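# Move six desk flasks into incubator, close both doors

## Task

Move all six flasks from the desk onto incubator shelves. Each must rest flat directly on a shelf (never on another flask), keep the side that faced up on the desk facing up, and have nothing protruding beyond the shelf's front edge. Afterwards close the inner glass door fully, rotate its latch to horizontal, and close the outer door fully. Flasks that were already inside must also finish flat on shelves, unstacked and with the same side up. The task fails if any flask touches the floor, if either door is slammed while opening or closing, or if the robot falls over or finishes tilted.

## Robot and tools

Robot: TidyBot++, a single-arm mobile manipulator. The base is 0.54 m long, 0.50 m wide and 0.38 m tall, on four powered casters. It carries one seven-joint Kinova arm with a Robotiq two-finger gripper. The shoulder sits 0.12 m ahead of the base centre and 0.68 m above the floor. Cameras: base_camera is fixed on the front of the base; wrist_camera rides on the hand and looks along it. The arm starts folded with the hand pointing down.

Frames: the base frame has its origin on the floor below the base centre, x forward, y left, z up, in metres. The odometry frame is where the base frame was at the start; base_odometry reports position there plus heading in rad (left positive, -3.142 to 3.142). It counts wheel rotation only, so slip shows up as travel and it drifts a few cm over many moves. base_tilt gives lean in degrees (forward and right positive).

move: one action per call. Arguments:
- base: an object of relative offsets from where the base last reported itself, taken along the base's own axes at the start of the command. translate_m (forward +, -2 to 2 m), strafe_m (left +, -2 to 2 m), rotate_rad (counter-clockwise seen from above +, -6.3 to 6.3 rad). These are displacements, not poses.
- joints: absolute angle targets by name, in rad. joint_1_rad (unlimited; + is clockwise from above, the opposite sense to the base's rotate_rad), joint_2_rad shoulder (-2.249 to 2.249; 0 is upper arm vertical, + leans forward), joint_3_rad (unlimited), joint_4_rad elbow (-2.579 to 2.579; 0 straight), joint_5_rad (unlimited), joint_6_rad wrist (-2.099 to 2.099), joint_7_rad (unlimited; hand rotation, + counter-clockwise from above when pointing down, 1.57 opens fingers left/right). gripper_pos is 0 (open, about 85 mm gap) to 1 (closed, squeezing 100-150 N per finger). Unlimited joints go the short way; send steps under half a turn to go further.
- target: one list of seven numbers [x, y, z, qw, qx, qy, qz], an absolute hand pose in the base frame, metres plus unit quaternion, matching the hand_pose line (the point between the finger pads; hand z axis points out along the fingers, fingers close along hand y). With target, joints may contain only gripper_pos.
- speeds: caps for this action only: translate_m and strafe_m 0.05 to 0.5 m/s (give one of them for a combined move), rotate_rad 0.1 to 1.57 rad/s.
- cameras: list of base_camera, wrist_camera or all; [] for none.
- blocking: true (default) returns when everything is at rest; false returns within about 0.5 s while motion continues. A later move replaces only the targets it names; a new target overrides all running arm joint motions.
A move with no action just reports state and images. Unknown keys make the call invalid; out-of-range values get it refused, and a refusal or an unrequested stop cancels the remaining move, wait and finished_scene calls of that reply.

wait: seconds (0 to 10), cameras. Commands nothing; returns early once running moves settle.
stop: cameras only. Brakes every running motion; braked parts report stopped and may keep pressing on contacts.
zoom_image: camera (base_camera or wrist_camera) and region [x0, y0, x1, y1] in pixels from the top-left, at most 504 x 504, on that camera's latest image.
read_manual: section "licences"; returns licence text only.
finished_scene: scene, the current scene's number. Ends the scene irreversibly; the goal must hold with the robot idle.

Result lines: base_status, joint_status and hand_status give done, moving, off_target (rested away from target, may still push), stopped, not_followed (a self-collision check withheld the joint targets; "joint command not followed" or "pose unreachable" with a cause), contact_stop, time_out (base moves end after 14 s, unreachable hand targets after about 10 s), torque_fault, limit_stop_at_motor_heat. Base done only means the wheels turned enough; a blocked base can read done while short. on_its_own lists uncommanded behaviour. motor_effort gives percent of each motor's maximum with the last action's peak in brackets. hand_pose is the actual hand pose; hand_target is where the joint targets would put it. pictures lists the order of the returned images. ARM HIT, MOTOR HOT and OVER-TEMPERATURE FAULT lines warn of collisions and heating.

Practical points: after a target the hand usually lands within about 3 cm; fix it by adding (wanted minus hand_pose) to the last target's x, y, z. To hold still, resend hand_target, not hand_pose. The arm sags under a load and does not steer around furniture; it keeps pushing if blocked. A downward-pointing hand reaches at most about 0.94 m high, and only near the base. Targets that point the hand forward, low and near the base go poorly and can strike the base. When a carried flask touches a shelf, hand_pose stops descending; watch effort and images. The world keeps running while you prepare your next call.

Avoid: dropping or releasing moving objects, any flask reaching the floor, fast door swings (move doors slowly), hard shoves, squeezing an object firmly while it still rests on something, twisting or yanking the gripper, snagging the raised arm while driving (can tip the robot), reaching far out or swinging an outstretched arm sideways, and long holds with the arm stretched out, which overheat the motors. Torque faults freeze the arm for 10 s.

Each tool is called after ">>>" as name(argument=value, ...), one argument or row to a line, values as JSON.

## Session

>>> move(
  joints={"joint_6_rad": 0.5},
)

>>> move(
  base={"rotate_rad": 1.3},
)

>>> move(
  base={"rotate_rad": 1.3},
)

>>> move(
  base={"rotate_rad": 1.3},
)

>>> move(
  base={"rotate_rad": 1.3},
)

Scene clock: 1.97 s.
move: done
base_odometry: x=+0.000 y=+0.000 heading=+0.000
base_tilt: forward=-0.3 right=+0.3
base_status: not commanded
joint_positions: joint_1_rad=-0.049 joint_2_rad=-0.347 joint_3_rad=+3.109 joint_4_rad=-2.556 joint_5_rad=-0.010 joint_6_rad=+0.424 joint_7_rad=+1.536 gripper_pos=+0.000
joint_status: all done
motor_effort: joint_1_rad=+0(1) joint_2_rad=-7(7) joint_3_rad=+0(1) joint_4_rad=+19(20) joint_5_rad=+0(1) joint_6_rad=+9(9) joint_7_rad=+0(1)
hand_pose: x=+0.5308 y=+0.0346 z=+0.8239 quat_wxyz=(-0.033, +0.778, +0.016, +0.627) (m; base frame)
hand_target: x=+0.5346 y=+0.0349 z=+0.8463 quat_wxyz=(-0.034, +0.755, +0.016, +0.655) (m; base frame)
hand_status: not commanded
pictures: base_camera, wrist_camera
camera_calibration:
wrist_camera: T_world_to_cam=[[0.102112, -0.992274, -0.0704609, 0.0450476], [-0.157617, 0.0537978, -0.986034, 0.959175], [0.982207, 0.111792, -0.150906, -0.270321], [0, 0, 0, 1]] pos_world=[0.412093, 0.0233178, 0.90816]

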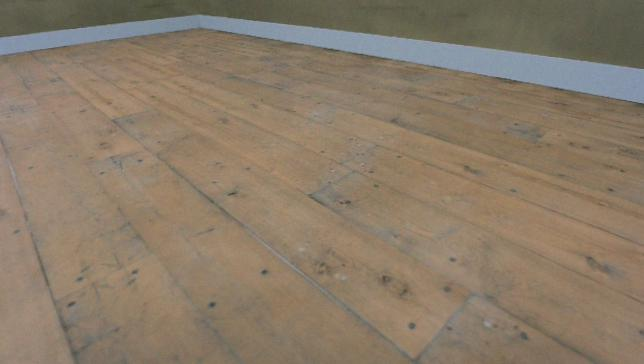

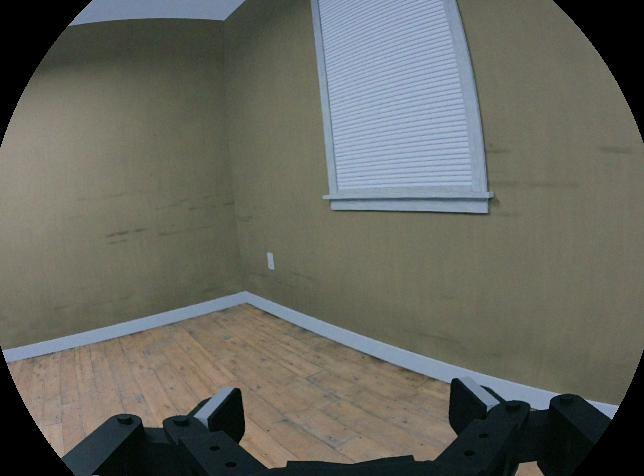

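Scene clock: 4.33 s.
move: done
base_odometry: x=+0.000 y=+0.000 heading=+1.299
base_tilt: forward=-0.3 right=+0.2
base_status: done
joint_positions: joint_1_rad=-0.050 joint_2_rad=-0.347 joint_3_rad=+3.109 joint_4_rad=-2.556 joint_5_rad=-0.010 joint_6_rad=+0.425 joint_7_rad=+1.536 gripper_pos=+0.000
joint_status: not commanded
motor_effort: joint_1_rad=+0(2) joint_2_rad=-7(8) joint_3_rad=+0(2) joint_4_rad=+20(20) joint_5_rad=+1(1) joint_6_rad=+9(9) joint_7_rad=+0(1)
hand_pose: x=+0.5309 y=+0.0347 z=+0.8243 quat_wxyz=(-0.033, +0.778, +0.016, +0.627) (m; base frame)
hand_target: x=+0.5346 y=+0.0349 z=+0.8463 quat_wxyz=(-0.034, +0.755, +0.016, +0.655) (m; base frame)
hand_status: not commanded
pictures: base_camera, wrist_camera
camera_calibration:
wrist_camera: T_world_to_cam=[[0.10228, -0.992264, -0.0703596, 0.0449004], [-0.156609, 0.0537864, -0.986195, 0.959103], [0.98235, 0.111887, -0.149897, -0.27127], [0, 0, 0, 1]] pos_world=[0.412094, 0.0233178, 0.908359]

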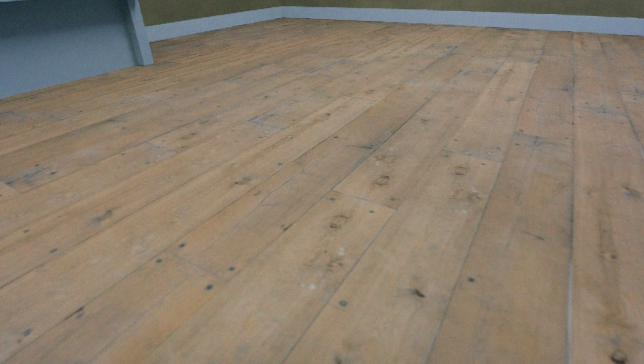

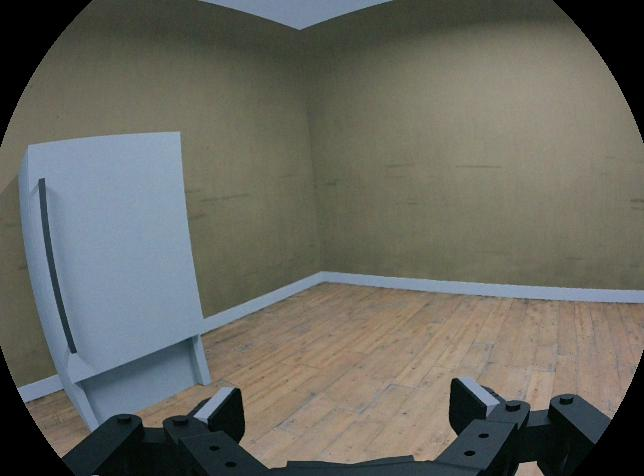

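Scene clock: 6.50 s.
move: done
base_odometry: x=+0.000 y=+0.000 heading=+2.599
base_tilt: forward=-0.3 right=+0.2
base_status: done
joint_positions: joint_1_rad=-0.050 joint_2_rad=-0.347 joint_3_rad=+3.109 joint_4_rad=-2.556 joint_5_rad=-0.010 joint_6_rad=+0.425 joint_7_rad=+1.536 gripper_pos=+0.000
joint_status: not commanded
motor_effort: joint_1_rad=+0(1) joint_2_rad=-7(8) joint_3_rad=+0(2) joint_4_rad=+19(20) joint_5_rad=+1(1) joint_6_rad=+8(9) joint_7_rad=+0(1)
hand_pose: x=+0.5309 y=+0.0347 z=+0.8243 quat_wxyz=(-0.033, +0.778, +0.016, +0.627) (m; base frame)
hand_target: x=+0.5346 y=+0.0349 z=+0.8463 quat_wxyz=(-0.034, +0.755, +0.016, +0.655) (m; base frame)
hand_status: not commanded
pictures: base_camera, wrist_camera
camera_calibration:
wrist_camera: T_world_to_cam=[[0.102394, -0.992253, -0.0703577, 0.044851], [-0.156419, 0.0537888, -0.986225, 0.959052], [0.982369, 0.111989, -0.1497, -0.271459], [0, 0, 0, 1]] pos_world=[0.412095, 0.0233177, 0.908359]

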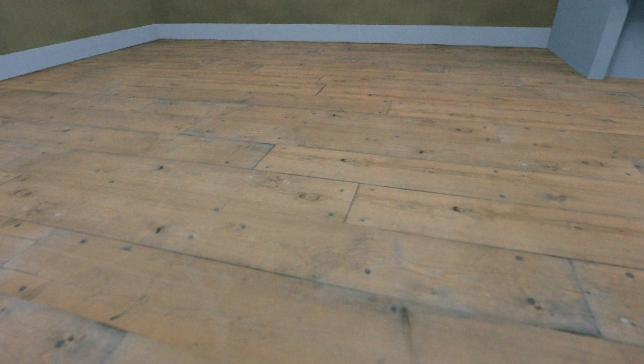

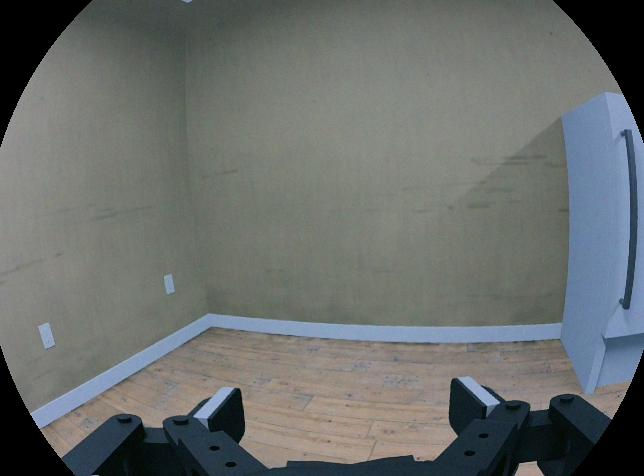

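Scene clock: 8.67 s.
move: done
base_odometry: x=+0.000 y=+0.000 heading=-2.385
base_tilt: forward=-0.5 right=+0.2
base_status: done
joint_positions: joint_1_rad=-0.050 joint_2_rad=-0.347 joint_3_rad=+3.109 joint_4_rad=-2.556 joint_5_rad=-0.010 joint_6_rad=+0.425 joint_7_rad=+1.536 gripper_pos=+0.000
joint_status: not commanded
motor_effort: joint_1_rad=+0(2) joint_2_rad=-6(8) joint_3_rad=-1(2) joint_4_rad=+19(20) joint_5_rad=+1(1) joint_6_rad=+8(9) joint_7_rad=+0(1)
hand_pose: x=+0.5309 y=+0.0347 z=+0.8244 quat_wxyz=(-0.033, +0.778, +0.016, +0.627) (m; base frame)
hand_target: x=+0.5346 y=+0.0349 z=+0.8463 quat_wxyz=(-0.034, +0.755, +0.016, +0.655) (m; base frame)
hand_status: not commanded
pictures: base_camera, wrist_camera
camera_calibration:
wrist_camera: T_world_to_cam=[[0.10241, -0.992252, -0.07035, 0.0448447], [-0.156225, 0.0538011, -0.986255, 0.959097], [0.982398, 0.111992, -0.149504, -0.271634], [0, 0, 0, 1]] pos_world=[0.412095, 0.0233177, 0.908459]

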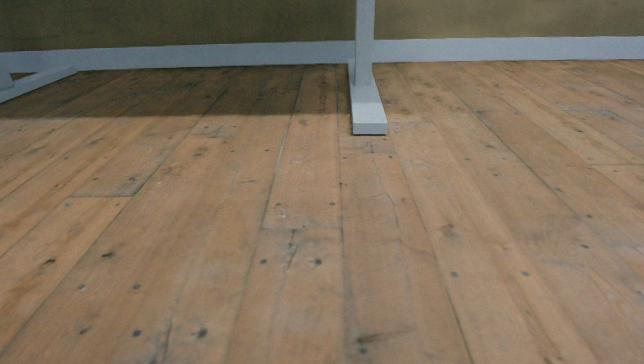

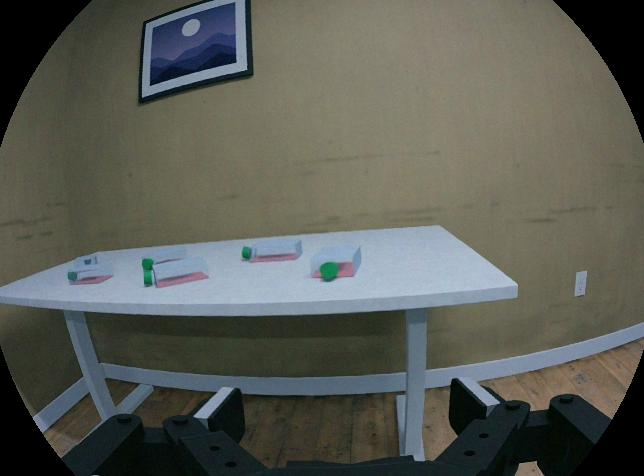

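Scene clock: 10.83 s.
move: done
base_odometry: x=+0.000 y=+0.000 heading=-1.086
base_tilt: forward=-0.3 right=+0.2
base_status: done
joint_positions: joint_1_rad=-0.050 joint_2_rad=-0.347 joint_3_rad=+3.109 joint_4_rad=-2.556 joint_5_rad=-0.010 joint_6_rad=+0.425 joint_7_rad=+1.536 gripper_pos=+0.000
joint_status: not commanded
motor_effort: joint_1_rad=+0(1) joint_2_rad=-7(8) joint_3_rad=+0(2) joint_4_rad=+19(20) joint_5_rad=+0(1) joint_6_rad=+8(9) joint_7_rad=+0(1)
hand_pose: x=+0.5309 y=+0.0347 z=+0.8244 quat_wxyz=(-0.033, +0.778, +0.016, +0.627) (m; base frame)
hand_target: x=+0.5346 y=+0.0349 z=+0.8463 quat_wxyz=(-0.034, +0.755, +0.016, +0.655) (m; base frame)
hand_status: not commanded
pictures: base_camera, wrist_camera
camera_calibration:
wrist_camera: T_world_to_cam=[[0.102418, -0.992251, -0.0703412, 0.0448332], [-0.156127, 0.0538022, -0.986271, 0.959071], [0.982413, 0.111994, -0.149407, -0.271729], [0, 0, 0, 1]] pos_world=[0.412095, 0.0233177, 0.908459]

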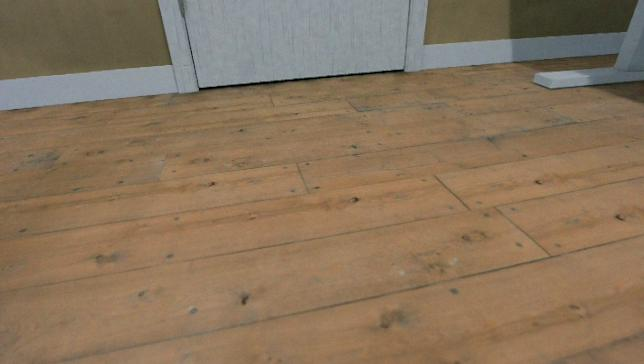

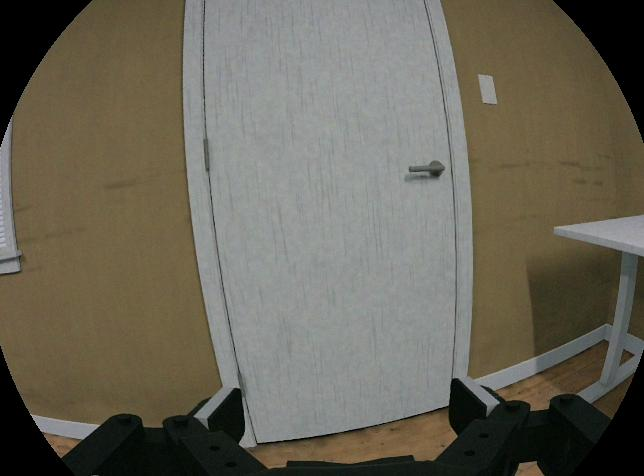

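>>> move(
  base={"rotate_rad": -2.91},
  joints={"joint_1_rad": 0.0, "joint_2_rad": -0.35, "joint_3_rad": 3.1416, "joint_4_rad": -2.53, "joint_5_rad": 0.0, "joint_6_rad": 0.5, "joint_7_rad": 1.6},
  cameras=[],
)

>>> move(
  base={"translate_m": 0.1, "strafe_m": -0.63},
)

Scene clock: 34.57 s.
move: done
base_odometry: x=+0.000 y=+0.000 heading=+2.288
base_tilt: forward=-0.3 right=+0.2
base_status: done
joint_positions: joint_1_rad=-0.016 joint_2_rad=-0.347 joint_3_rad=+3.127 joint_4_rad=-2.539 joint_5_rad=-0.010 joint_6_rad=+0.427 joint_7_rad=+1.558 gripper_pos=+0.000
joint_status: all done
motor_effort: joint_1_rad=+0(2) joint_2_rad=-7(8) joint_3_rad=+0(2) joint_4_rad=+19(20) joint_5_rad=+1(1) joint_6_rad=+9(10) joint_7_rad=+0(1)
hand_pose: x=+0.5365 y=+0.0131 z=+0.8342 quat_wxyz=(-0.013, +0.772, +0.003, +0.635) (m; base frame)
hand_target: x=+0.5420 y=+0.0013 z=+0.8633 quat_wxyz=(+0.010, +0.745, +0.011, +0.667) (m; base frame)
hand_status: not commanded
pictures: none
No camera images: "cameras" was empty.

Scene clock: 36.97 s.
move: done
base_odometry: x=+0.409 y=+0.490 heading=+2.288
base_tilt: forward=-0.3 right=+0.3
base_status: done
joint_positions: joint_1_rad=-0.016 joint_2_rad=-0.347 joint_3_rad=+3.133 joint_4_rad=-2.539 joint_5_rad=-0.010 joint_6_rad=+0.427 joint_7_rad=+1.558 gripper_pos=+0.000
joint_status: not commanded
motor_effort: joint_1_rad=+0(1) joint_2_rad=-7(8) joint_3_rad=+0(2) joint_4_rad=+20(20) joint_5_rad=+1(1) joint_6_rad=+8(9) joint_7_rad=+0(1)
hand_pose: x=+0.5367 y=+0.0105 z=+0.8342 quat_wxyz=(-0.012, +0.772, +0.000, +0.635) (m; base frame)
hand_target: x=+0.5420 y=+0.0013 z=+0.8633 quat_wxyz=(+0.010, +0.745, +0.011, +0.667) (m; base frame)
hand_status: not commanded
pictures: base_camera, wrist_camera
camera_calibration:
wrist_camera: T_world_to_cam=[[0.0521325, -0.99704, -0.0565146, 0.0364186], [-0.135021, 0.0490346, -0.989629, 0.962401], [0.98947, 0.0592225, -0.132065, -0.290829], [0, 0, 0, 1]] pos_world=[0.415812, 0.00634345, 0.91607]

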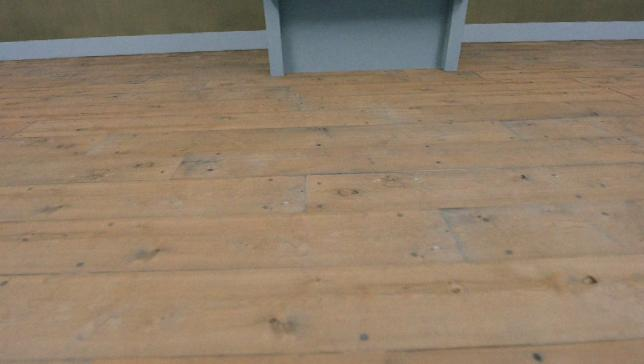

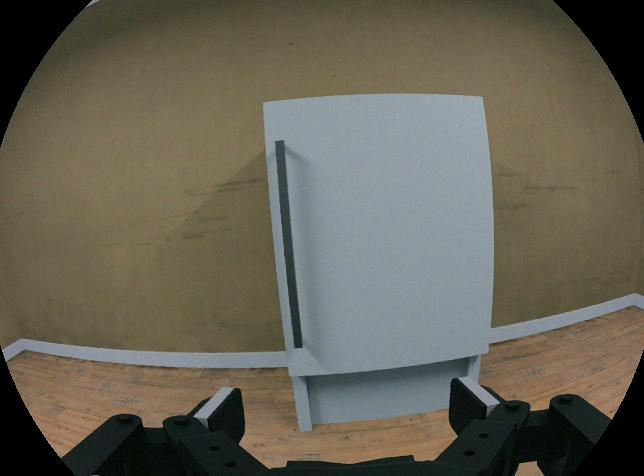

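>>> move(
  joints={"joint_6_rad": 0.66},
  base={"translate_m": 0.65, "strafe_m": 0.165},
  speeds={"translate_m": 0.35},
)

Scene clock: 46.80 s.
move: done
base_odometry: x=-0.143 y=+0.871 heading=+2.288
base_tilt: forward=-0.3 right=+0.2
base_status: done
joint_positions: joint_1_rad=-0.016 joint_2_rad=-0.350 joint_3_rad=+3.133 joint_4_rad=-2.532 joint_5_rad=-0.010 joint_6_rad=+0.602 joint_7_rad=+1.558 gripper_pos=+0.000
joint_status: all done
motor_effort: joint_1_rad=+0(1) joint_2_rad=-7(9) joint_3_rad=+0(1) joint_4_rad=+19(22) joint_5_rad=+1(1) joint_6_rad=+9(11) joint_7_rad=+0(1)
hand_pose: x=+0.5432 y=+0.0103 z=+0.8938 quat_wxyz=(-0.013, +0.710, +0.000, +0.704) (m; base frame)
hand_target: x=+0.5434 y=+0.0013 z=+0.9130 quat_wxyz=(+0.011, +0.689, +0.010, +0.725) (m; base frame)
hand_status: not commanded
pictures: base_camera, wrist_camera
camera_calibration:
wrist_camera: T_world_to_cam=[[0.0611239, -0.996909, -0.0493491, 0.0280919], [0.0499492, 0.0524346, -0.997374, 0.928768], [0.99688, 0.0584985, 0.0529999, -0.458855], [0, 0, 0, 1]] pos_world=[0.409315, 0.00614776, 0.952035]

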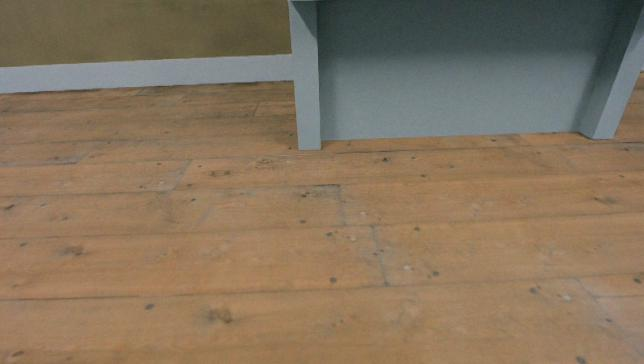

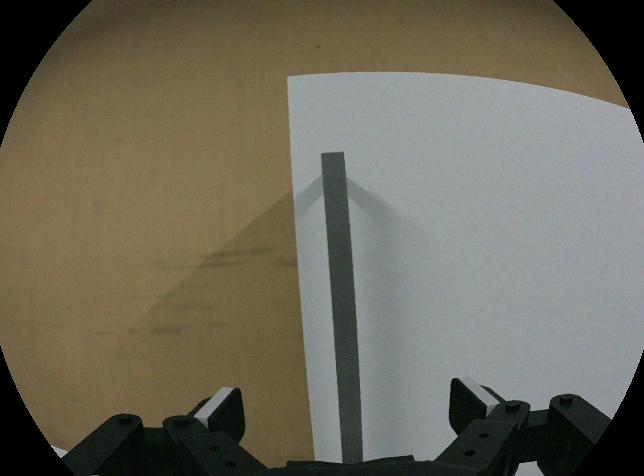

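>>> move(
  joints={"joint_7_rad": 1.66, "joint_1_rad": 0.03},
  cameras=[],
)

>>> move(
  base={"translate_m": 0.26},
  speeds={"translate_m": 0.15},
  cameras=["wrist_camera"],
)

Scene clock: 56.53 s.
move: done
base_odometry: x=-0.143 y=+0.871 heading=+2.288
base_tilt: forward=-0.3 right=+0.2
base_status: not commanded
joint_positions: joint_1_rad=+0.013 joint_2_rad=-0.350 joint_3_rad=+3.133 joint_4_rad=-2.532 joint_5_rad=-0.010 joint_6_rad=+0.602 joint_7_rad=+1.607 gripper_pos=+0.000
joint_status: all done
motor_effort: joint_1_rad=-1(2) joint_2_rad=-7(7) joint_3_rad=-1(1) joint_4_rad=+19(20) joint_5_rad=+1(1) joint_6_rad=+9(9) joint_7_rad=+0(1)
hand_pose: x=+0.5433 y=-0.0016 z=+0.8938 quat_wxyz=(+0.015, +0.710, +0.008, +0.704) (m; base frame)
hand_target: x=+0.5433 y=-0.0114 z=+0.9130 quat_wxyz=(+0.043, +0.689, +0.020, +0.724) (m; base frame)
hand_status: not commanded
pictures: none
No camera images: "cameras" was empty.

Scene clock: 58.90 s.
move: done
base_odometry: x=-0.314 y=+1.067 heading=+2.288
base_tilt: forward=-0.3 right=+0.2
base_status: done
joint_positions: joint_1_rad=+0.013 joint_2_rad=-0.349 joint_3_rad=+3.133 joint_4_rad=-2.532 joint_5_rad=-0.010 joint_6_rad=+0.602 joint_7_rad=+1.607 gripper_pos=+0.000
joint_status: not commanded
motor_effort: joint_1_rad=+0(1) joint_2_rad=-7(10) joint_3_rad=+0(1) joint_4_rad=+20(21) joint_5_rad=+1(1) joint_6_rad=+9(9) joint_7_rad=+0(1)
hand_pose: x=+0.5436 y=-0.0016 z=+0.8932 quat_wxyz=(+0.015, +0.711, +0.008, +0.703) (m; base frame)
hand_target: x=+0.5433 y=-0.0114 z=+0.9130 quat_wxyz=(+0.043, +0.689, +0.020, +0.724) (m; base frame)
hand_status: not commanded
pictures: wrist_camera
camera_calibration:
wrist_camera: T_world_to_cam=[[0.0335463, -0.999437, -0.000341175, -0.0127118], [0.0494975, 0.00200234, -0.998772, 0.930181], [0.998211, 0.0334882, 0.0495368, -0.456191], [0, 0, 0, 1]] pos_world=[0.409759, 0.000709813, 0.951633]

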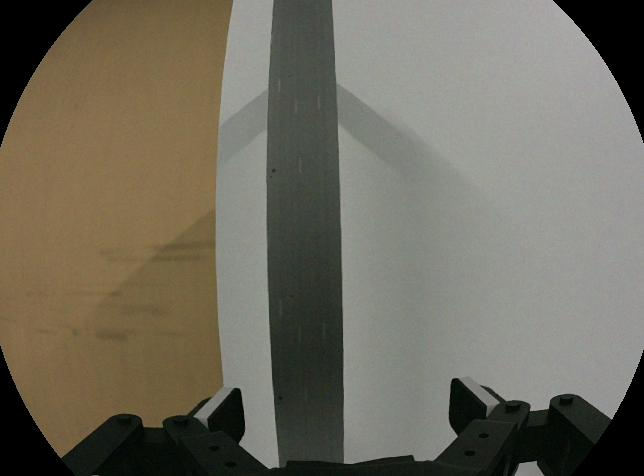

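>>> move(
  base={"translate_m": 0.03, "strafe_m": 0.014},
  speeds={"translate_m": 0.08},
  cameras=["wrist_camera"],
)

>>> move(
  joints={"gripper_pos": 0.75},
  cameras=["wrist_camera"],
)

Scene clock: 63.33 s.
move: done
base_odometry: x=-0.344 y=+1.081 heading=+2.288
base_tilt: forward=-0.3 right=+0.2
base_status: done
joint_positions: joint_1_rad=+0.013 joint_2_rad=-0.349 joint_3_rad=+3.133 joint_4_rad=-2.532 joint_5_rad=-0.010 joint_6_rad=+0.602 joint_7_rad=+1.607 gripper_pos=+0.000
joint_status: not commanded
motor_effort: joint_1_rad=-1(1) joint_2_rad=-7(9) joint_3_rad=-1(2) joint_4_rad=+20(21) joint_5_rad=+1(1) joint_6_rad=+9(9) joint_7_rad=+0(1)
hand_pose: x=+0.5435 y=-0.0016 z=+0.8934 quat_wxyz=(+0.015, +0.711, +0.008, +0.703) (m; base frame)
hand_target: x=+0.5433 y=-0.0114 z=+0.9130 quat_wxyz=(+0.043, +0.689, +0.020, +0.724) (m; base frame)
hand_status: not commanded
pictures: wrist_camera
camera_calibration:
wrist_camera: T_world_to_cam=[[0.0334461, -0.99944, -0.000332999, -0.0126751], [0.0499968, 0.0020059, -0.998747, 0.930057], [0.998189, 0.0333876, 0.0500359, -0.456562], [0, 0, 0, 1]] pos_world=[0.40966, 0.000709887, 0.951732]

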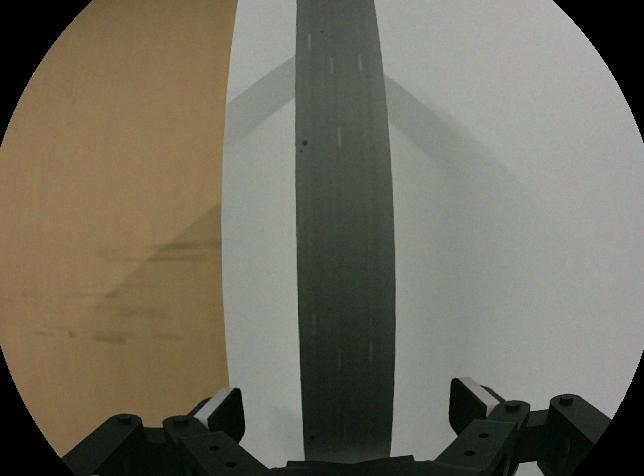

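Scene clock: 64.40 s.
move: done
base_odometry: x=-0.344 y=+1.081 heading=+2.288
base_tilt: forward=-0.3 right=+0.2
base_status: not commanded
joint_positions: joint_1_rad=+0.012 joint_2_rad=-0.349 joint_3_rad=+3.132 joint_4_rad=-2.532 joint_5_rad=-0.010 joint_6_rad=+0.602 joint_7_rad=+1.607 gripper_pos=+0.726
joint_status: all done
motor_effort: joint_1_rad=+4(5) joint_2_rad=-6(7) joint_3_rad=+2(6) joint_4_rad=+20(22) joint_5_rad=+0(3) joint_6_rad=+9(10) joint_7_rad=+5(5)
hand_pose: x=+0.5435 y=-0.0007 z=+0.8934 quat_wxyz=(+0.014, +0.711, +0.008, +0.703) (m; base frame)
hand_target: x=+0.5433 y=-0.0114 z=+0.9130 quat_wxyz=(+0.043, +0.689, +0.020, +0.724) (m; base frame)
hand_status: not commanded
pictures: wrist_camera
camera_calibration:
wrist_camera: T_world_to_cam=[[0.0354206, -0.999372, 0.000254265, -0.0133454], [0.0500108, 0.00151842, -0.998748, 0.930052], [0.99812, 0.035389, 0.0500332, -0.456562], [0, 0, 0, 1]] pos_world=[0.409664, 0.001408, 0.951734]

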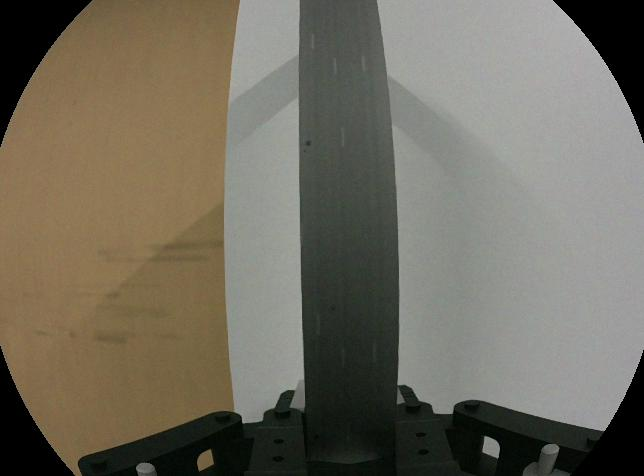

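>>> move(
  base={"translate_m": -0.1},
  speeds={"translate_m": 0.05},
  cameras=[],
)

>>> move(
  base={"translate_m": -0.052, "strafe_m": -0.2, "rotate_rad": 0.3},
  speeds={"translate_m": 0.07, "rotate_rad": 0.1},
  cameras=["wrist_camera"],
)

>>> move(
  base={"translate_m": -0.15, "strafe_m": -0.2, "rotate_rad": 0.3},
  speeds={"translate_m": 0.083, "rotate_rad": 0.1},
  cameras=[],
)

>>> move(
  base={"translate_m": -0.15, "strafe_m": -0.2, "rotate_rad": 0.3},
  speeds={"translate_m": 0.083, "rotate_rad": 0.1},
  cameras=["wrist_camera"],
)

Scene clock: 77.87 s.
move: done
base_odometry: x=-0.279 y=+1.005 heading=+2.288
base_tilt: forward=-0.3 right=+0.2
base_status: done
joint_positions: joint_1_rad=+0.018 joint_2_rad=-0.312 joint_3_rad=+3.162 joint_4_rad=-2.504 joint_5_rad=-0.010 joint_6_rad=+0.602 joint_7_rad=+1.607 gripper_pos=+0.727
joint_status: not commanded
motor_effort: joint_1_rad=+1(6) joint_2_rad=-17(20) joint_3_rad=-4(8) joint_4_rad=+12(20) joint_5_rad=+4(6) joint_6_rad=+10(11) joint_7_rad=+12(12)
hand_pose: x=+0.5565 y=-0.0184 z=+0.8933 quat_wxyz=(+0.023, +0.714, -0.008, +0.700) (m; base frame)
hand_target: x=+0.5433 y=-0.0114 z=+0.9130 quat_wxyz=(+0.043, +0.689, +0.020, +0.724) (m; base frame)
hand_status: not commanded
pictures: none
No camera images: "cameras" was empty.

Scene clock: 81.37 s.
move: done
base_odometry: x=-0.094 y=+1.098 heading=+2.588
base_tilt: forward=-0.3 right=+0.2
base_status: done
joint_positions: joint_1_rad=+0.019 joint_2_rad=-0.325 joint_3_rad=+3.134 joint_4_rad=-2.514 joint_5_rad=-0.010 joint_6_rad=+0.602 joint_7_rad=+1.607 gripper_pos=+0.734
joint_status: not commanded
motor_effort: joint_1_rad=+2(6) joint_2_rad=-10(18) joint_3_rad=+1(9) joint_4_rad=+22(23) joint_5_rad=+1(6) joint_6_rad=+10(11) joint_7_rad=+4(11)
hand_pose: x=+0.5518 y=-0.0049 z=+0.8934 quat_wxyz=(+0.017, +0.713, +0.005, +0.701) (m; base frame)
hand_target: x=+0.5433 y=-0.0114 z=+0.9130 quat_wxyz=(+0.043, +0.689, +0.020, +0.724) (m; base frame)
hand_status: not commanded
pictures: wrist_camera
camera_calibration:
wrist_camera: T_world_to_cam=[[0.0262537, -0.999655, -0.000985397, -0.0116287], [0.0440945, 0.00214282, -0.999025, 0.933164], [0.998682, 0.0261847, 0.0441356, -0.459787], [0, 0, 0, 1]] pos_world=[0.418339, -0.00158493, 0.952535]

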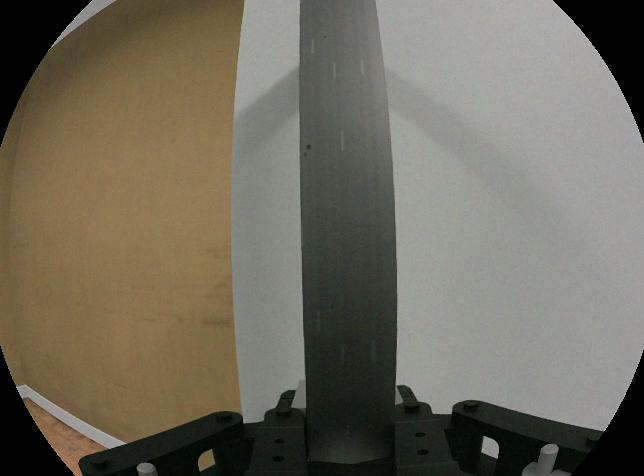

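Scene clock: 85.47 s.
move: done
base_odometry: x=+0.139 y=+1.189 heading=+2.889
base_tilt: forward=-0.4 right=+0.3
base_status: done
joint_positions: joint_1_rad=+0.026 joint_2_rad=-0.333 joint_3_rad=+3.142 joint_4_rad=-2.520 joint_5_rad=-0.010 joint_6_rad=+0.602 joint_7_rad=+1.607 gripper_pos=+0.735
joint_status: not commanded
motor_effort: joint_1_rad=+0(5) joint_2_rad=-10(12) joint_3_rad=-1(7) joint_4_rad=+21(23) joint_5_rad=+1(5) joint_6_rad=+11(12) joint_7_rad=+2(4)
hand_pose: x=+0.5490 y=-0.0121 z=+0.8933 quat_wxyz=(+0.021, +0.712, -0.002, +0.702) (m; base frame)
hand_target: x=+0.5433 y=-0.0114 z=+0.9130 quat_wxyz=(+0.043, +0.689, +0.020, +0.724) (m; base frame)
hand_status: not commanded
pictures: none
No camera images: "cameras" was empty.

Scene clock: 89.80 s.
move: done
base_odometry: x=+0.334 y=+1.345 heading=-3.094
base_tilt: forward=-0.3 right=+0.2
base_status: done
joint_positions: joint_1_rad=+0.027 joint_2_rad=-0.340 joint_3_rad=+3.140 joint_4_rad=-2.526 joint_5_rad=-0.010 joint_6_rad=+0.602 joint_7_rad=+1.607 gripper_pos=+0.736
joint_status: not commanded
motor_effort: joint_1_rad=+0(7) joint_2_rad=-8(13) joint_3_rad=-1(7) joint_4_rad=+22(25) joint_5_rad=+3(6) joint_6_rad=+10(12) joint_7_rad=+3(5)
hand_pose: x=+0.5466 y=-0.0113 z=+0.8933 quat_wxyz=(+0.021, +0.711, -0.001, +0.702) (m; base frame)
hand_target: x=+0.5433 y=-0.0114 z=+0.9130 quat_wxyz=(+0.043, +0.689, +0.020, +0.724) (m; base frame)
hand_status: not commanded
pictures: wrist_camera
camera_calibration:
wrist_camera: T_world_to_cam=[[0.0122169, -0.999922, -0.00265256, -0.00879236], [0.0476993, 0.00323252, -0.998857, 0.931265], [0.998787, 0.0120764, 0.047735, -0.457784], [0, 0, 0, 1]] pos_world=[0.412915, -0.00627362, 0.95203]

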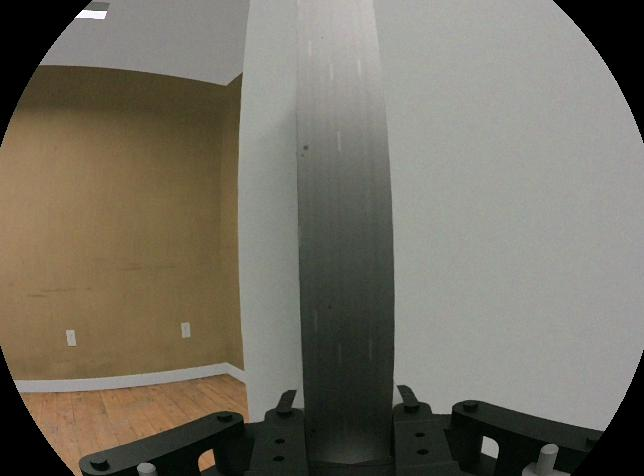

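>>> move(
  base={"translate_m": -0.15, "strafe_m": -0.195, "rotate_rad": 0.3},
  speeds={"translate_m": 0.083, "rotate_rad": 0.1},
  cameras=[],
)

>>> move(
  base={"translate_m": -0.15, "strafe_m": -0.19, "rotate_rad": 0.3},
  speeds={"translate_m": 0.083, "rotate_rad": 0.1},
  cameras=[],
)

>>> move(
  base={"translate_m": -0.155, "strafe_m": -0.18, "rotate_rad": 0.3},
  speeds={"translate_m": 0.083, "rotate_rad": 0.1},
  cameras=[],
)

>>> move(
  base={"translate_m": -0.155, "strafe_m": -0.165, "rotate_rad": 0.3},
  speeds={"translate_m": 0.083, "rotate_rad": 0.1},
  cameras=["wrist_camera"],
)

Scene clock: 99.07 s.
move: done
base_odometry: x=+0.475 y=+1.547 heading=-2.794
base_tilt: forward=-0.3 right=+0.1
base_status: done
joint_positions: joint_1_rad=+0.024 joint_2_rad=-0.348 joint_3_rad=+3.137 joint_4_rad=-2.532 joint_5_rad=-0.010 joint_6_rad=+0.602 joint_7_rad=+1.607 gripper_pos=+0.735
joint_status: not commanded
motor_effort: joint_1_rad=-1(5) joint_2_rad=-7(11) joint_3_rad=-1(6) joint_4_rad=+24(26) joint_5_rad=+7(9) joint_6_rad=+11(12) joint_7_rad=+6(8)
hand_pose: x=+0.5439 y=-0.0086 z=+0.8933 quat_wxyz=(+0.020, +0.711, +0.002, +0.703) (m; base frame)
hand_target: x=+0.5433 y=-0.0114 z=+0.9130 quat_wxyz=(+0.043, +0.689, +0.020, +0.724) (m; base frame)
hand_status: not commanded
pictures: none
No camera images: "cameras" was empty.

Scene clock: 102.57 s.
move: done
base_odometry: x=+0.551 y=+1.777 heading=-2.495
base_tilt: forward=-0.3 right=+0.2
base_status: done
joint_positions: joint_1_rad=+0.021 joint_2_rad=-0.354 joint_3_rad=+3.131 joint_4_rad=-2.536 joint_5_rad=-0.012 joint_6_rad=+0.603 joint_7_rad=+1.607 gripper_pos=+0.735
joint_status: not commanded
motor_effort: joint_1_rad=+0(6) joint_2_rad=-6(9) joint_3_rad=+0(7) joint_4_rad=+24(27) joint_5_rad=+8(10) joint_6_rad=+11(12) joint_7_rad=+8(11)
hand_pose: x=+0.5418 y=-0.0045 z=+0.8932 quat_wxyz=(+0.017, +0.710, +0.005, +0.704) (m; base frame)
hand_target: x=+0.5433 y=-0.0114 z=+0.9130 quat_wxyz=(+0.043, +0.689, +0.020, +0.724) (m; base frame)
hand_status: not commanded
pictures: none
No camera images: "cameras" was empty.

Scene clock: 106.00 s.
move: done
base_odometry: x=+0.567 y=+2.014 heading=-2.195
base_tilt: forward=-0.3 right=+0.2
base_status: done
joint_positions: joint_1_rad=+0.021 joint_2_rad=-0.358 joint_3_rad=+3.131 joint_4_rad=-2.539 joint_5_rad=-0.016 joint_6_rad=+0.603 joint_7_rad=+1.607 gripper_pos=+0.735
joint_status: not commanded
motor_effort: joint_1_rad=+0(7) joint_2_rad=-5(8) joint_3_rad=+1(7) joint_4_rad=+25(27) joint_5_rad=+9(11) joint_6_rad=+10(12) joint_7_rad=+8(12)
hand_pose: x=+0.5403 y=-0.0051 z=+0.8932 quat_wxyz=(+0.017, +0.710, +0.003, +0.704) (m; base frame)
hand_target: x=+0.5433 y=-0.0114 z=+0.9130 quat_wxyz=(+0.043, +0.689, +0.020, +0.724) (m; base frame)
hand_status: not commanded
pictures: none
No camera images: "cameras" was empty.

Scene clock: 109.40 s.
move: done
base_odometry: x=+0.523 y=+2.236 heading=-1.896
base_tilt: forward=-0.4 right=+0.3
base_status: done
joint_positions: joint_1_rad=+0.031 joint_2_rad=-0.360 joint_3_rad=+3.141 joint_4_rad=-2.541 joint_5_rad=-0.018 joint_6_rad=+0.603 joint_7_rad=+1.607 gripper_pos=+0.735
joint_status: not commanded
motor_effort: joint_1_rad=-2(7) joint_2_rad=-4(7) joint_3_rad=-2(7) joint_4_rad=+23(27) joint_5_rad=+7(11) joint_6_rad=+9(12) joint_7_rad=+5(12)
hand_pose: x=+0.5395 y=-0.0145 z=+0.8931 quat_wxyz=(+0.022, +0.710, -0.006, +0.704) (m; base frame)
hand_target: x=+0.5433 y=-0.0114 z=+0.9130 quat_wxyz=(+0.043, +0.689, +0.020, +0.724) (m; base frame)
hand_status: not commanded
pictures: wrist_camera
camera_calibration:
wrist_camera: T_world_to_cam=[[0.0030191, -0.999953, -0.00921144, -0.00102316], [0.052802, 0.00935804, -0.998561, 0.928408], [0.9986, 0.00252837, 0.0528278, -0.455258], [0, 0, 0, 1]] pos_world=[0.405602, -0.00856012, 0.951113]

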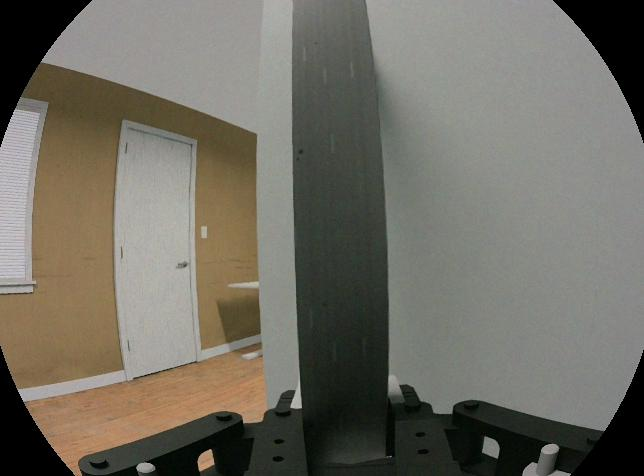

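>>> move(
  joints={"gripper_pos": 0.0},
  cameras=[],
)

>>> move(
  base={"translate_m": -0.25},
  speeds={"translate_m": 0.2},
  cameras=["wrist_camera"],
)

>>> move(
  joints={"joint_6_rad": -0.84},
  cameras=[],
)

>>> move(
  base={"translate_m": 0.25, "strafe_m": 0.55},
  cameras=["base_camera"],
)

>>> move(
  base={"translate_m": 1.05},
  cameras=["base_camera"],
)

Scene clock: 144.33 s.
move: done
base_odometry: x=+0.523 y=+2.236 heading=-1.896
base_tilt: forward=-0.3 right=+0.2
base_status: not commanded
joint_positions: joint_1_rad=+0.031 joint_2_rad=-0.358 joint_3_rad=+3.141 joint_4_rad=-2.534 joint_5_rad=-0.005 joint_6_rad=+0.603 joint_7_rad=+1.620 gripper_pos=+0.000
joint_status: all done
motor_effort: joint_1_rad=-1(3) joint_2_rad=-7(8) joint_3_rad=+0(3) joint_4_rad=+19(23) joint_5_rad=+0(7) joint_6_rad=+9(10) joint_7_rad=+1(5)
hand_pose: x=+0.5412 y=-0.0126 z=+0.8959 quat_wxyz=(+0.028, +0.708, +0.004, +0.705) (m; base frame)
hand_target: x=+0.5433 y=-0.0114 z=+0.9130 quat_wxyz=(+0.043, +0.689, +0.020, +0.724) (m; base frame)
hand_status: not commanded
pictures: none
No camera images: "cameras" was empty.

Scene clock: 146.37 s.
move: done
base_odometry: x=+0.603 y=+2.473 heading=-1.895
base_tilt: forward=-0.3 right=+0.2
base_status: done
joint_positions: joint_1_rad=+0.031 joint_2_rad=-0.354 joint_3_rad=+3.141 joint_4_rad=-2.534 joint_5_rad=-0.005 joint_6_rad=+0.603 joint_7_rad=+1.620 gripper_pos=+0.000
joint_status: not commanded
motor_effort: joint_1_rad=+0(1) joint_2_rad=-7(10) joint_3_rad=+0(1) joint_4_rad=+19(21) joint_5_rad=+0(1) joint_6_rad=+9(10) joint_7_rad=+0(1)
hand_pose: x=+0.5419 y=-0.0126 z=+0.8946 quat_wxyz=(+0.028, +0.709, +0.004, +0.704) (m; base frame)
hand_target: x=+0.5433 y=-0.0114 z=+0.9130 quat_wxyz=(+0.043, +0.689, +0.020, +0.724) (m; base frame)
hand_status: not commanded
pictures: wrist_camera
camera_calibration:
wrist_camera: T_world_to_cam=[[0.00989436, -0.999858, 0.0136234, -0.023301], [0.0530775, -0.0130797, -0.998505, 0.929295], [0.998541, 0.0106027, 0.0529406, -0.457778], [0, 0, 0, 1]] pos_world=[0.408016, -0.00628918, 0.952458]

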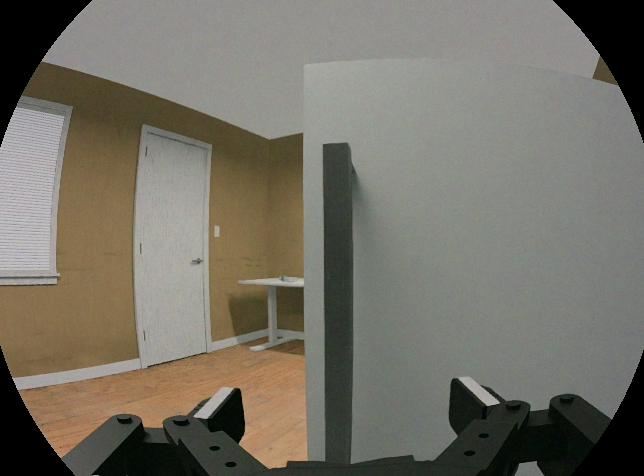

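Scene clock: 148.47 s.
move: done
base_odometry: x=+0.603 y=+2.473 heading=-1.895
base_tilt: forward=-0.3 right=+0.2
base_status: not commanded
joint_positions: joint_1_rad=+0.031 joint_2_rad=-0.354 joint_3_rad=+3.141 joint_4_rad=-2.532 joint_5_rad=-0.005 joint_6_rad=-0.766 joint_7_rad=+1.620 gripper_pos=+0.000
joint_status: all done
motor_effort: joint_1_rad=+0(1) joint_2_rad=-2(7) joint_3_rad=-1(1) joint_4_rad=+16(20) joint_5_rad=+0(1) joint_6_rad=+2(10) joint_7_rad=+0(1)
hand_pose: x=+0.2926 y=-0.0030 z=+0.5920 quat_wxyz=(+0.002, +0.995, +0.007, +0.099) (m; base frame)
hand_target: x=+0.2703 y=-0.0032 z=+0.5882 quat_wxyz=(+0.004, +0.998, +0.030, +0.061) (m; base frame)
hand_status: not commanded
pictures: none
No camera images: "cameras" was empty.

Scene clock: 150.77 s.
move: done
base_odometry: x=+1.045 y=+2.061 heading=-1.894
base_tilt: forward=-0.4 right=+0.2
base_status: done
joint_positions: joint_1_rad=+0.031 joint_2_rad=-0.354 joint_3_rad=+3.141 joint_4_rad=-2.532 joint_5_rad=-0.005 joint_6_rad=-0.768 joint_7_rad=+1.620 gripper_pos=+0.000
joint_status: not commanded
motor_effort: joint_1_rad=+0(1) joint_2_rad=-2(3) joint_3_rad=-1(1) joint_4_rad=+15(17) joint_5_rad=+0(1) joint_6_rad=+2(3) joint_7_rad=+0(1)
hand_pose: x=+0.2919 y=-0.0030 z=+0.5919 quat_wxyz=(+0.002, +0.995, +0.007, +0.098) (m; base frame)
hand_target: x=+0.2703 y=-0.0032 z=+0.5882 quat_wxyz=(+0.004, +0.998, +0.030, +0.061) (m; base frame)
hand_status: not commanded
pictures: base_camera

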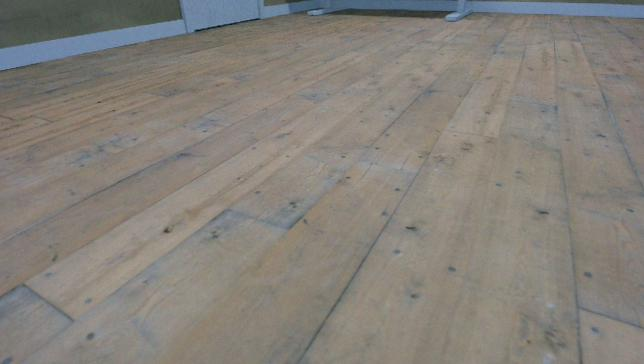

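Scene clock: 154.17 s.
move: done
base_odometry: x=+0.711 y=+1.066 heading=-1.894
base_tilt: forward=-0.3 right=+0.2
base_status: done
joint_positions: joint_1_rad=+0.031 joint_2_rad=-0.353 joint_3_rad=+3.141 joint_4_rad=-2.532 joint_5_rad=-0.005 joint_6_rad=-0.771 joint_7_rad=+1.620 gripper_pos=+0.000
joint_status: not commanded
motor_effort: joint_1_rad=+0(1) joint_2_rad=-2(4) joint_3_rad=+0(1) joint_4_rad=+15(17) joint_5_rad=+0(1) joint_6_rad=+2(3) joint_7_rad=+0(1)
hand_pose: x=+0.2910 y=-0.0029 z=+0.5916 quat_wxyz=(+0.002, +0.995, +0.007, +0.096) (m; base frame)
hand_target: x=+0.2703 y=-0.0032 z=+0.5882 quat_wxyz=(+0.004, +0.998, +0.030, +0.061) (m; base frame)
hand_status: not commanded
pictures: base_camera

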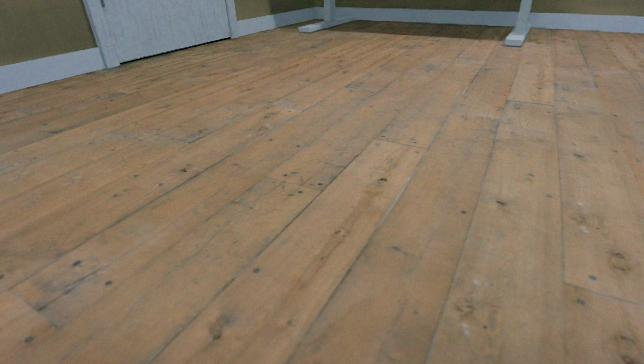

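>>> move(
  joints={"joint_1_rad":0,"joint_2_rad":0.3,"joint_3_rad":3.1416,"joint_4_rad":-2.44,"joint_5_rad":0,"joint_6_rad":1.2,"joint_7_rad":-0.02,"gripper_pos":0.5},
  base={"rotate_rad":-2.10},
)

Scene clock: 216.47 s.
move: done
base_odometry: x=+0.711 y=+1.066 heading=+2.290
base_tilt: forward=-0.2 right=+0.2
base_status: done
joint_positions: joint_1_rad=+0.020 joint_2_rad=+0.288 joint_3_rad=+3.141 joint_4_rad=-2.455 joint_5_rad=-0.005 joint_6_rad=+1.121 joint_7_rad=+0.045 gripper_pos=+0.500
joint_status: all done
motor_effort: joint_1_rad=-1(3) joint_2_rad=-24(25) joint_3_rad=-1(3) joint_4_rad=+13(17) joint_5_rad=+1(2) joint_6_rad=+9(9) joint_7_rad=+0(1)
hand_pose: x=+0.6714 y=-0.0109 z=+0.7798 quat_wxyz=(-0.470, +0.517, -0.508, +0.503) (m; base frame)
hand_target: x=+0.6774 y=+0.0014 z=+0.8040 quat_wxyz=(-0.513, +0.487, -0.497, +0.503) (m; base frame)
hand_status: not commanded
pictures: base_camera, wrist_camera
camera_calibration:
wrist_camera: T_world_to_cam=[[-0.00753085, -0.0120268, -0.999899, 0.791503], [0.0833382, 0.996441, -0.0126129, 0.0296847], [0.996493, -0.0834248, -0.00650176, -0.534302], [0, 0, 0, 1]] pos_world=[0.535915, -0.0646338, 0.788324]

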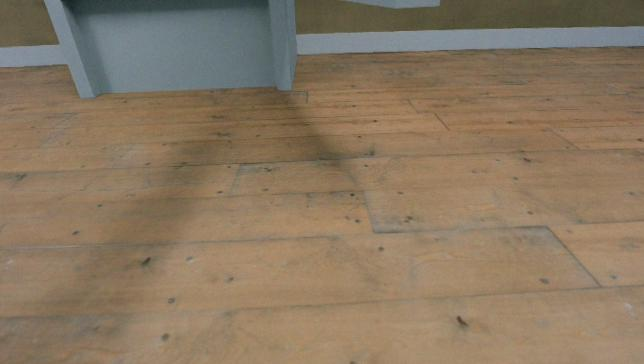

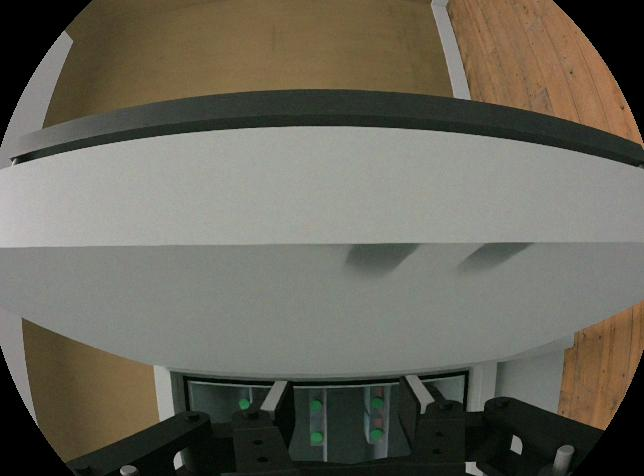

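>>> move(
  base={"translate_m":-0.25},
  cameras=[],
)

>>> move(
  base={"strafe_m":0.71},
)

Scene clock: 233.97 s.
move: done
base_odometry: x=+0.876 y=+0.877 heading=+2.289
base_tilt: forward=-0.3 right=+0.1
base_status: done
joint_positions: joint_1_rad=+0.020 joint_2_rad=+0.292 joint_3_rad=+3.141 joint_4_rad=-2.451 joint_5_rad=-0.005 joint_6_rad=+1.127 joint_7_rad=+0.044 gripper_pos=+0.500
joint_status: not commanded
motor_effort: joint_1_rad=+0(1) joint_2_rad=-24(27) joint_3_rad=-1(2) joint_4_rad=+12(14) joint_5_rad=+0(1) joint_6_rad=+9(10) joint_7_rad=+0(1)
hand_pose: x=+0.6731 y=-0.0107 z=+0.7808 quat_wxyz=(-0.472, +0.516, -0.507, +0.504) (m; base frame)
hand_target: x=+0.6774 y=+0.0014 z=+0.8040 quat_wxyz=(-0.513, +0.487, -0.497, +0.503) (m; base frame)
hand_status: not commanded
pictures: none
No camera images: "cameras" was empty.

Scene clock: 236.43 s.
move: done
base_odometry: x=+0.341 y=+0.410 heading=+2.290
base_tilt: forward=-0.3 right=+0.3
base_status: done
joint_positions: joint_1_rad=+0.006 joint_2_rad=+0.292 joint_3_rad=+3.141 joint_4_rad=-2.451 joint_5_rad=-0.005 joint_6_rad=+1.127 joint_7_rad=+0.044 gripper_pos=+0.500
joint_status: not commanded
motor_effort: joint_1_rad=-1(4) joint_2_rad=-24(25) joint_3_rad=-1(3) joint_4_rad=+12(13) joint_5_rad=+1(2) joint_6_rad=+9(9) joint_7_rad=+1(1)
hand_pose: x=+0.6732 y=-0.0033 z=+0.7809 quat_wxyz=(-0.476, +0.519, -0.503, +0.501) (m; base frame)
hand_target: x=+0.6774 y=+0.0014 z=+0.8040 quat_wxyz=(-0.513, +0.487, -0.497, +0.503) (m; base frame)
hand_status: not commanded
pictures: base_camera, wrist_camera
camera_calibration:
wrist_camera: T_world_to_cam=[[-0.00174673, -0.0103741, -0.999945, 0.788908], [0.0698146, 0.997505, -0.0104708, 0.0294612], [0.997558, -0.0698291, -0.00101811, -0.54041], [0, 0, 0, 1]] pos_world=[0.538411, -0.0589398, 0.788622]

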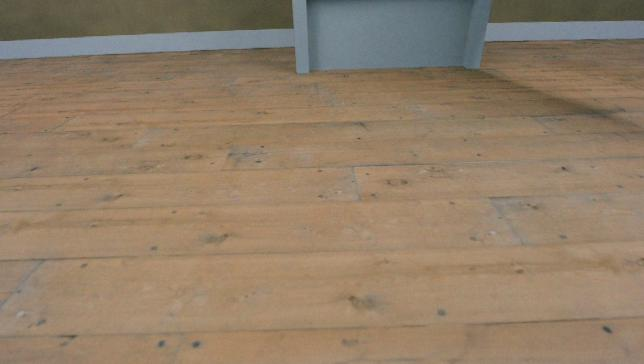

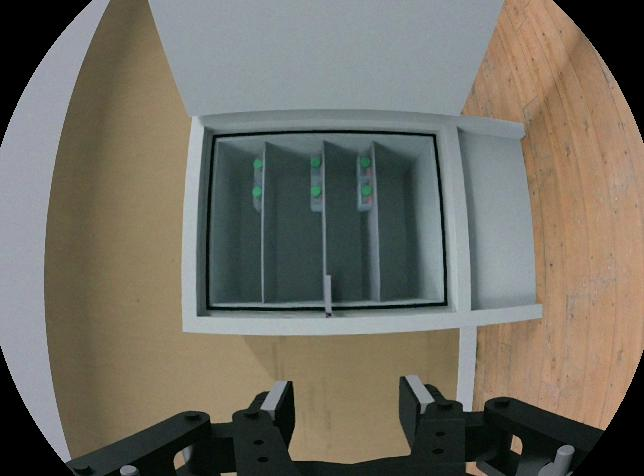

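>>> move(
  base={"translate_m":0.74},
  speeds={"translate_m":0.25},
  joints={"joint_2_rad":0.437,"joint_4_rad":-2.44,"joint_6_rad":1.335},
)

Scene clock: 245.23 s.
move: done
base_odometry: x=-0.146 y=+0.966 heading=+2.291
base_tilt: forward=-0.3 right=+0.2
base_status: done
joint_positions: joint_1_rad=+0.006 joint_2_rad=+0.434 joint_3_rad=+3.141 joint_4_rad=-2.448 joint_5_rad=-0.005 joint_6_rad=+1.260 joint_7_rad=+0.044 gripper_pos=+0.500
joint_status: all done
motor_effort: joint_1_rad=+0(1) joint_2_rad=-27(30) joint_3_rad=-1(2) joint_4_rad=+10(14) joint_5_rad=+1(1) joint_6_rad=+9(10) joint_7_rad=+1(1)
hand_pose: x=+0.6874 y=-0.0035 z=+0.7435 quat_wxyz=(-0.474, +0.521, -0.505, +0.500) (m; base frame)
hand_target: x=+0.6905 y=+0.0014 z=+0.7686 quat_wxyz=(-0.512, +0.488, -0.498, +0.502) (m; base frame)
hand_status: not commanded
pictures: base_camera, wrist_camera
camera_calibration:
wrist_camera: T_world_to_cam=[[-0.00849171, -0.0108546, -0.999905, 0.756007], [0.0699426, 0.997486, -0.0114223, 0.0288319], [0.997515, -0.0700329, -0.00771117, -0.549561], [0, 0, 0, 1]] pos_world=[0.552598, -0.0590406, 0.752026]

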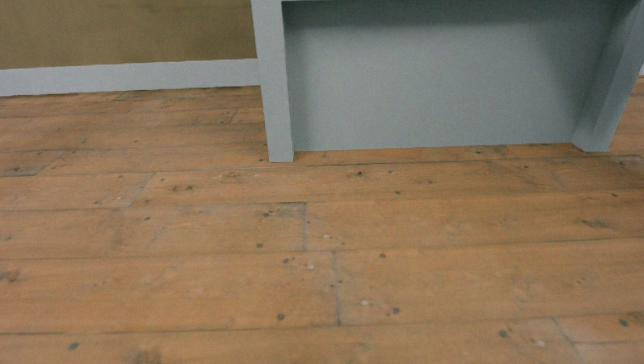

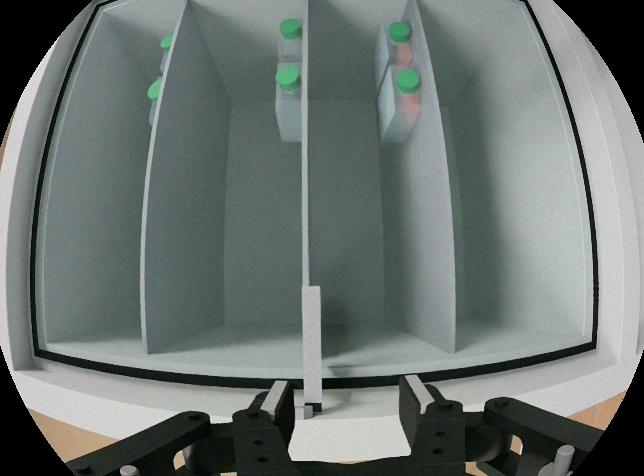

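>>> move(
  base={"translate_m":0.12,"strafe_m":0.025},
  speeds={"translate_m":0.1},
  joints={"joint_6_rad":1.385,"joint_1_rad":0},
)

Scene clock: 255.53 s.
move: done
base_odometry: x=-0.244 y=+1.040 heading=+2.290
base_tilt: forward=-0.3 right=+0.2
base_status: done
joint_positions: joint_1_rad=+0.006 joint_2_rad=+0.435 joint_3_rad=+3.141 joint_4_rad=-2.447 joint_5_rad=-0.005 joint_6_rad=+1.318 joint_7_rad=+0.043 gripper_pos=+0.500
joint_status: all done
motor_effort: joint_1_rad=+0(2) joint_2_rad=-27(29) joint_3_rad=-1(2) joint_4_rad=+10(13) joint_5_rad=+0(1) joint_6_rad=+9(10) joint_7_rad=+1(1)
hand_pose: x=+0.6884 y=-0.0035 z=+0.7620 quat_wxyz=(-0.489, +0.506, -0.490, +0.515) (m; base frame)
hand_target: x=+0.6896 y=+0.0014 z=+0.7841 quat_wxyz=(-0.524, +0.475, -0.485, +0.514) (m; base frame)
hand_status: not commanded
pictures: base_camera, wrist_camera
camera_calibration:
wrist_camera: T_world_to_cam=[[0.0510882, -0.0113717, -0.998629, 0.732598], [0.0706228, 0.997473, -0.00774558, 0.0257152], [0.996194, -0.0701303, 0.0517622, -0.594925], [0, 0, 0, 1]] pos_world=[0.553417, -0.0590415, 0.762587]

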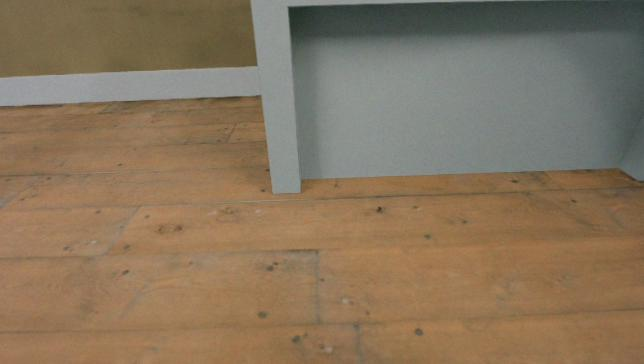

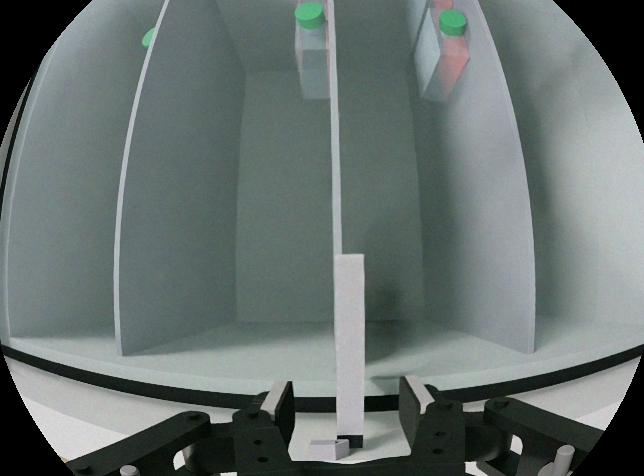

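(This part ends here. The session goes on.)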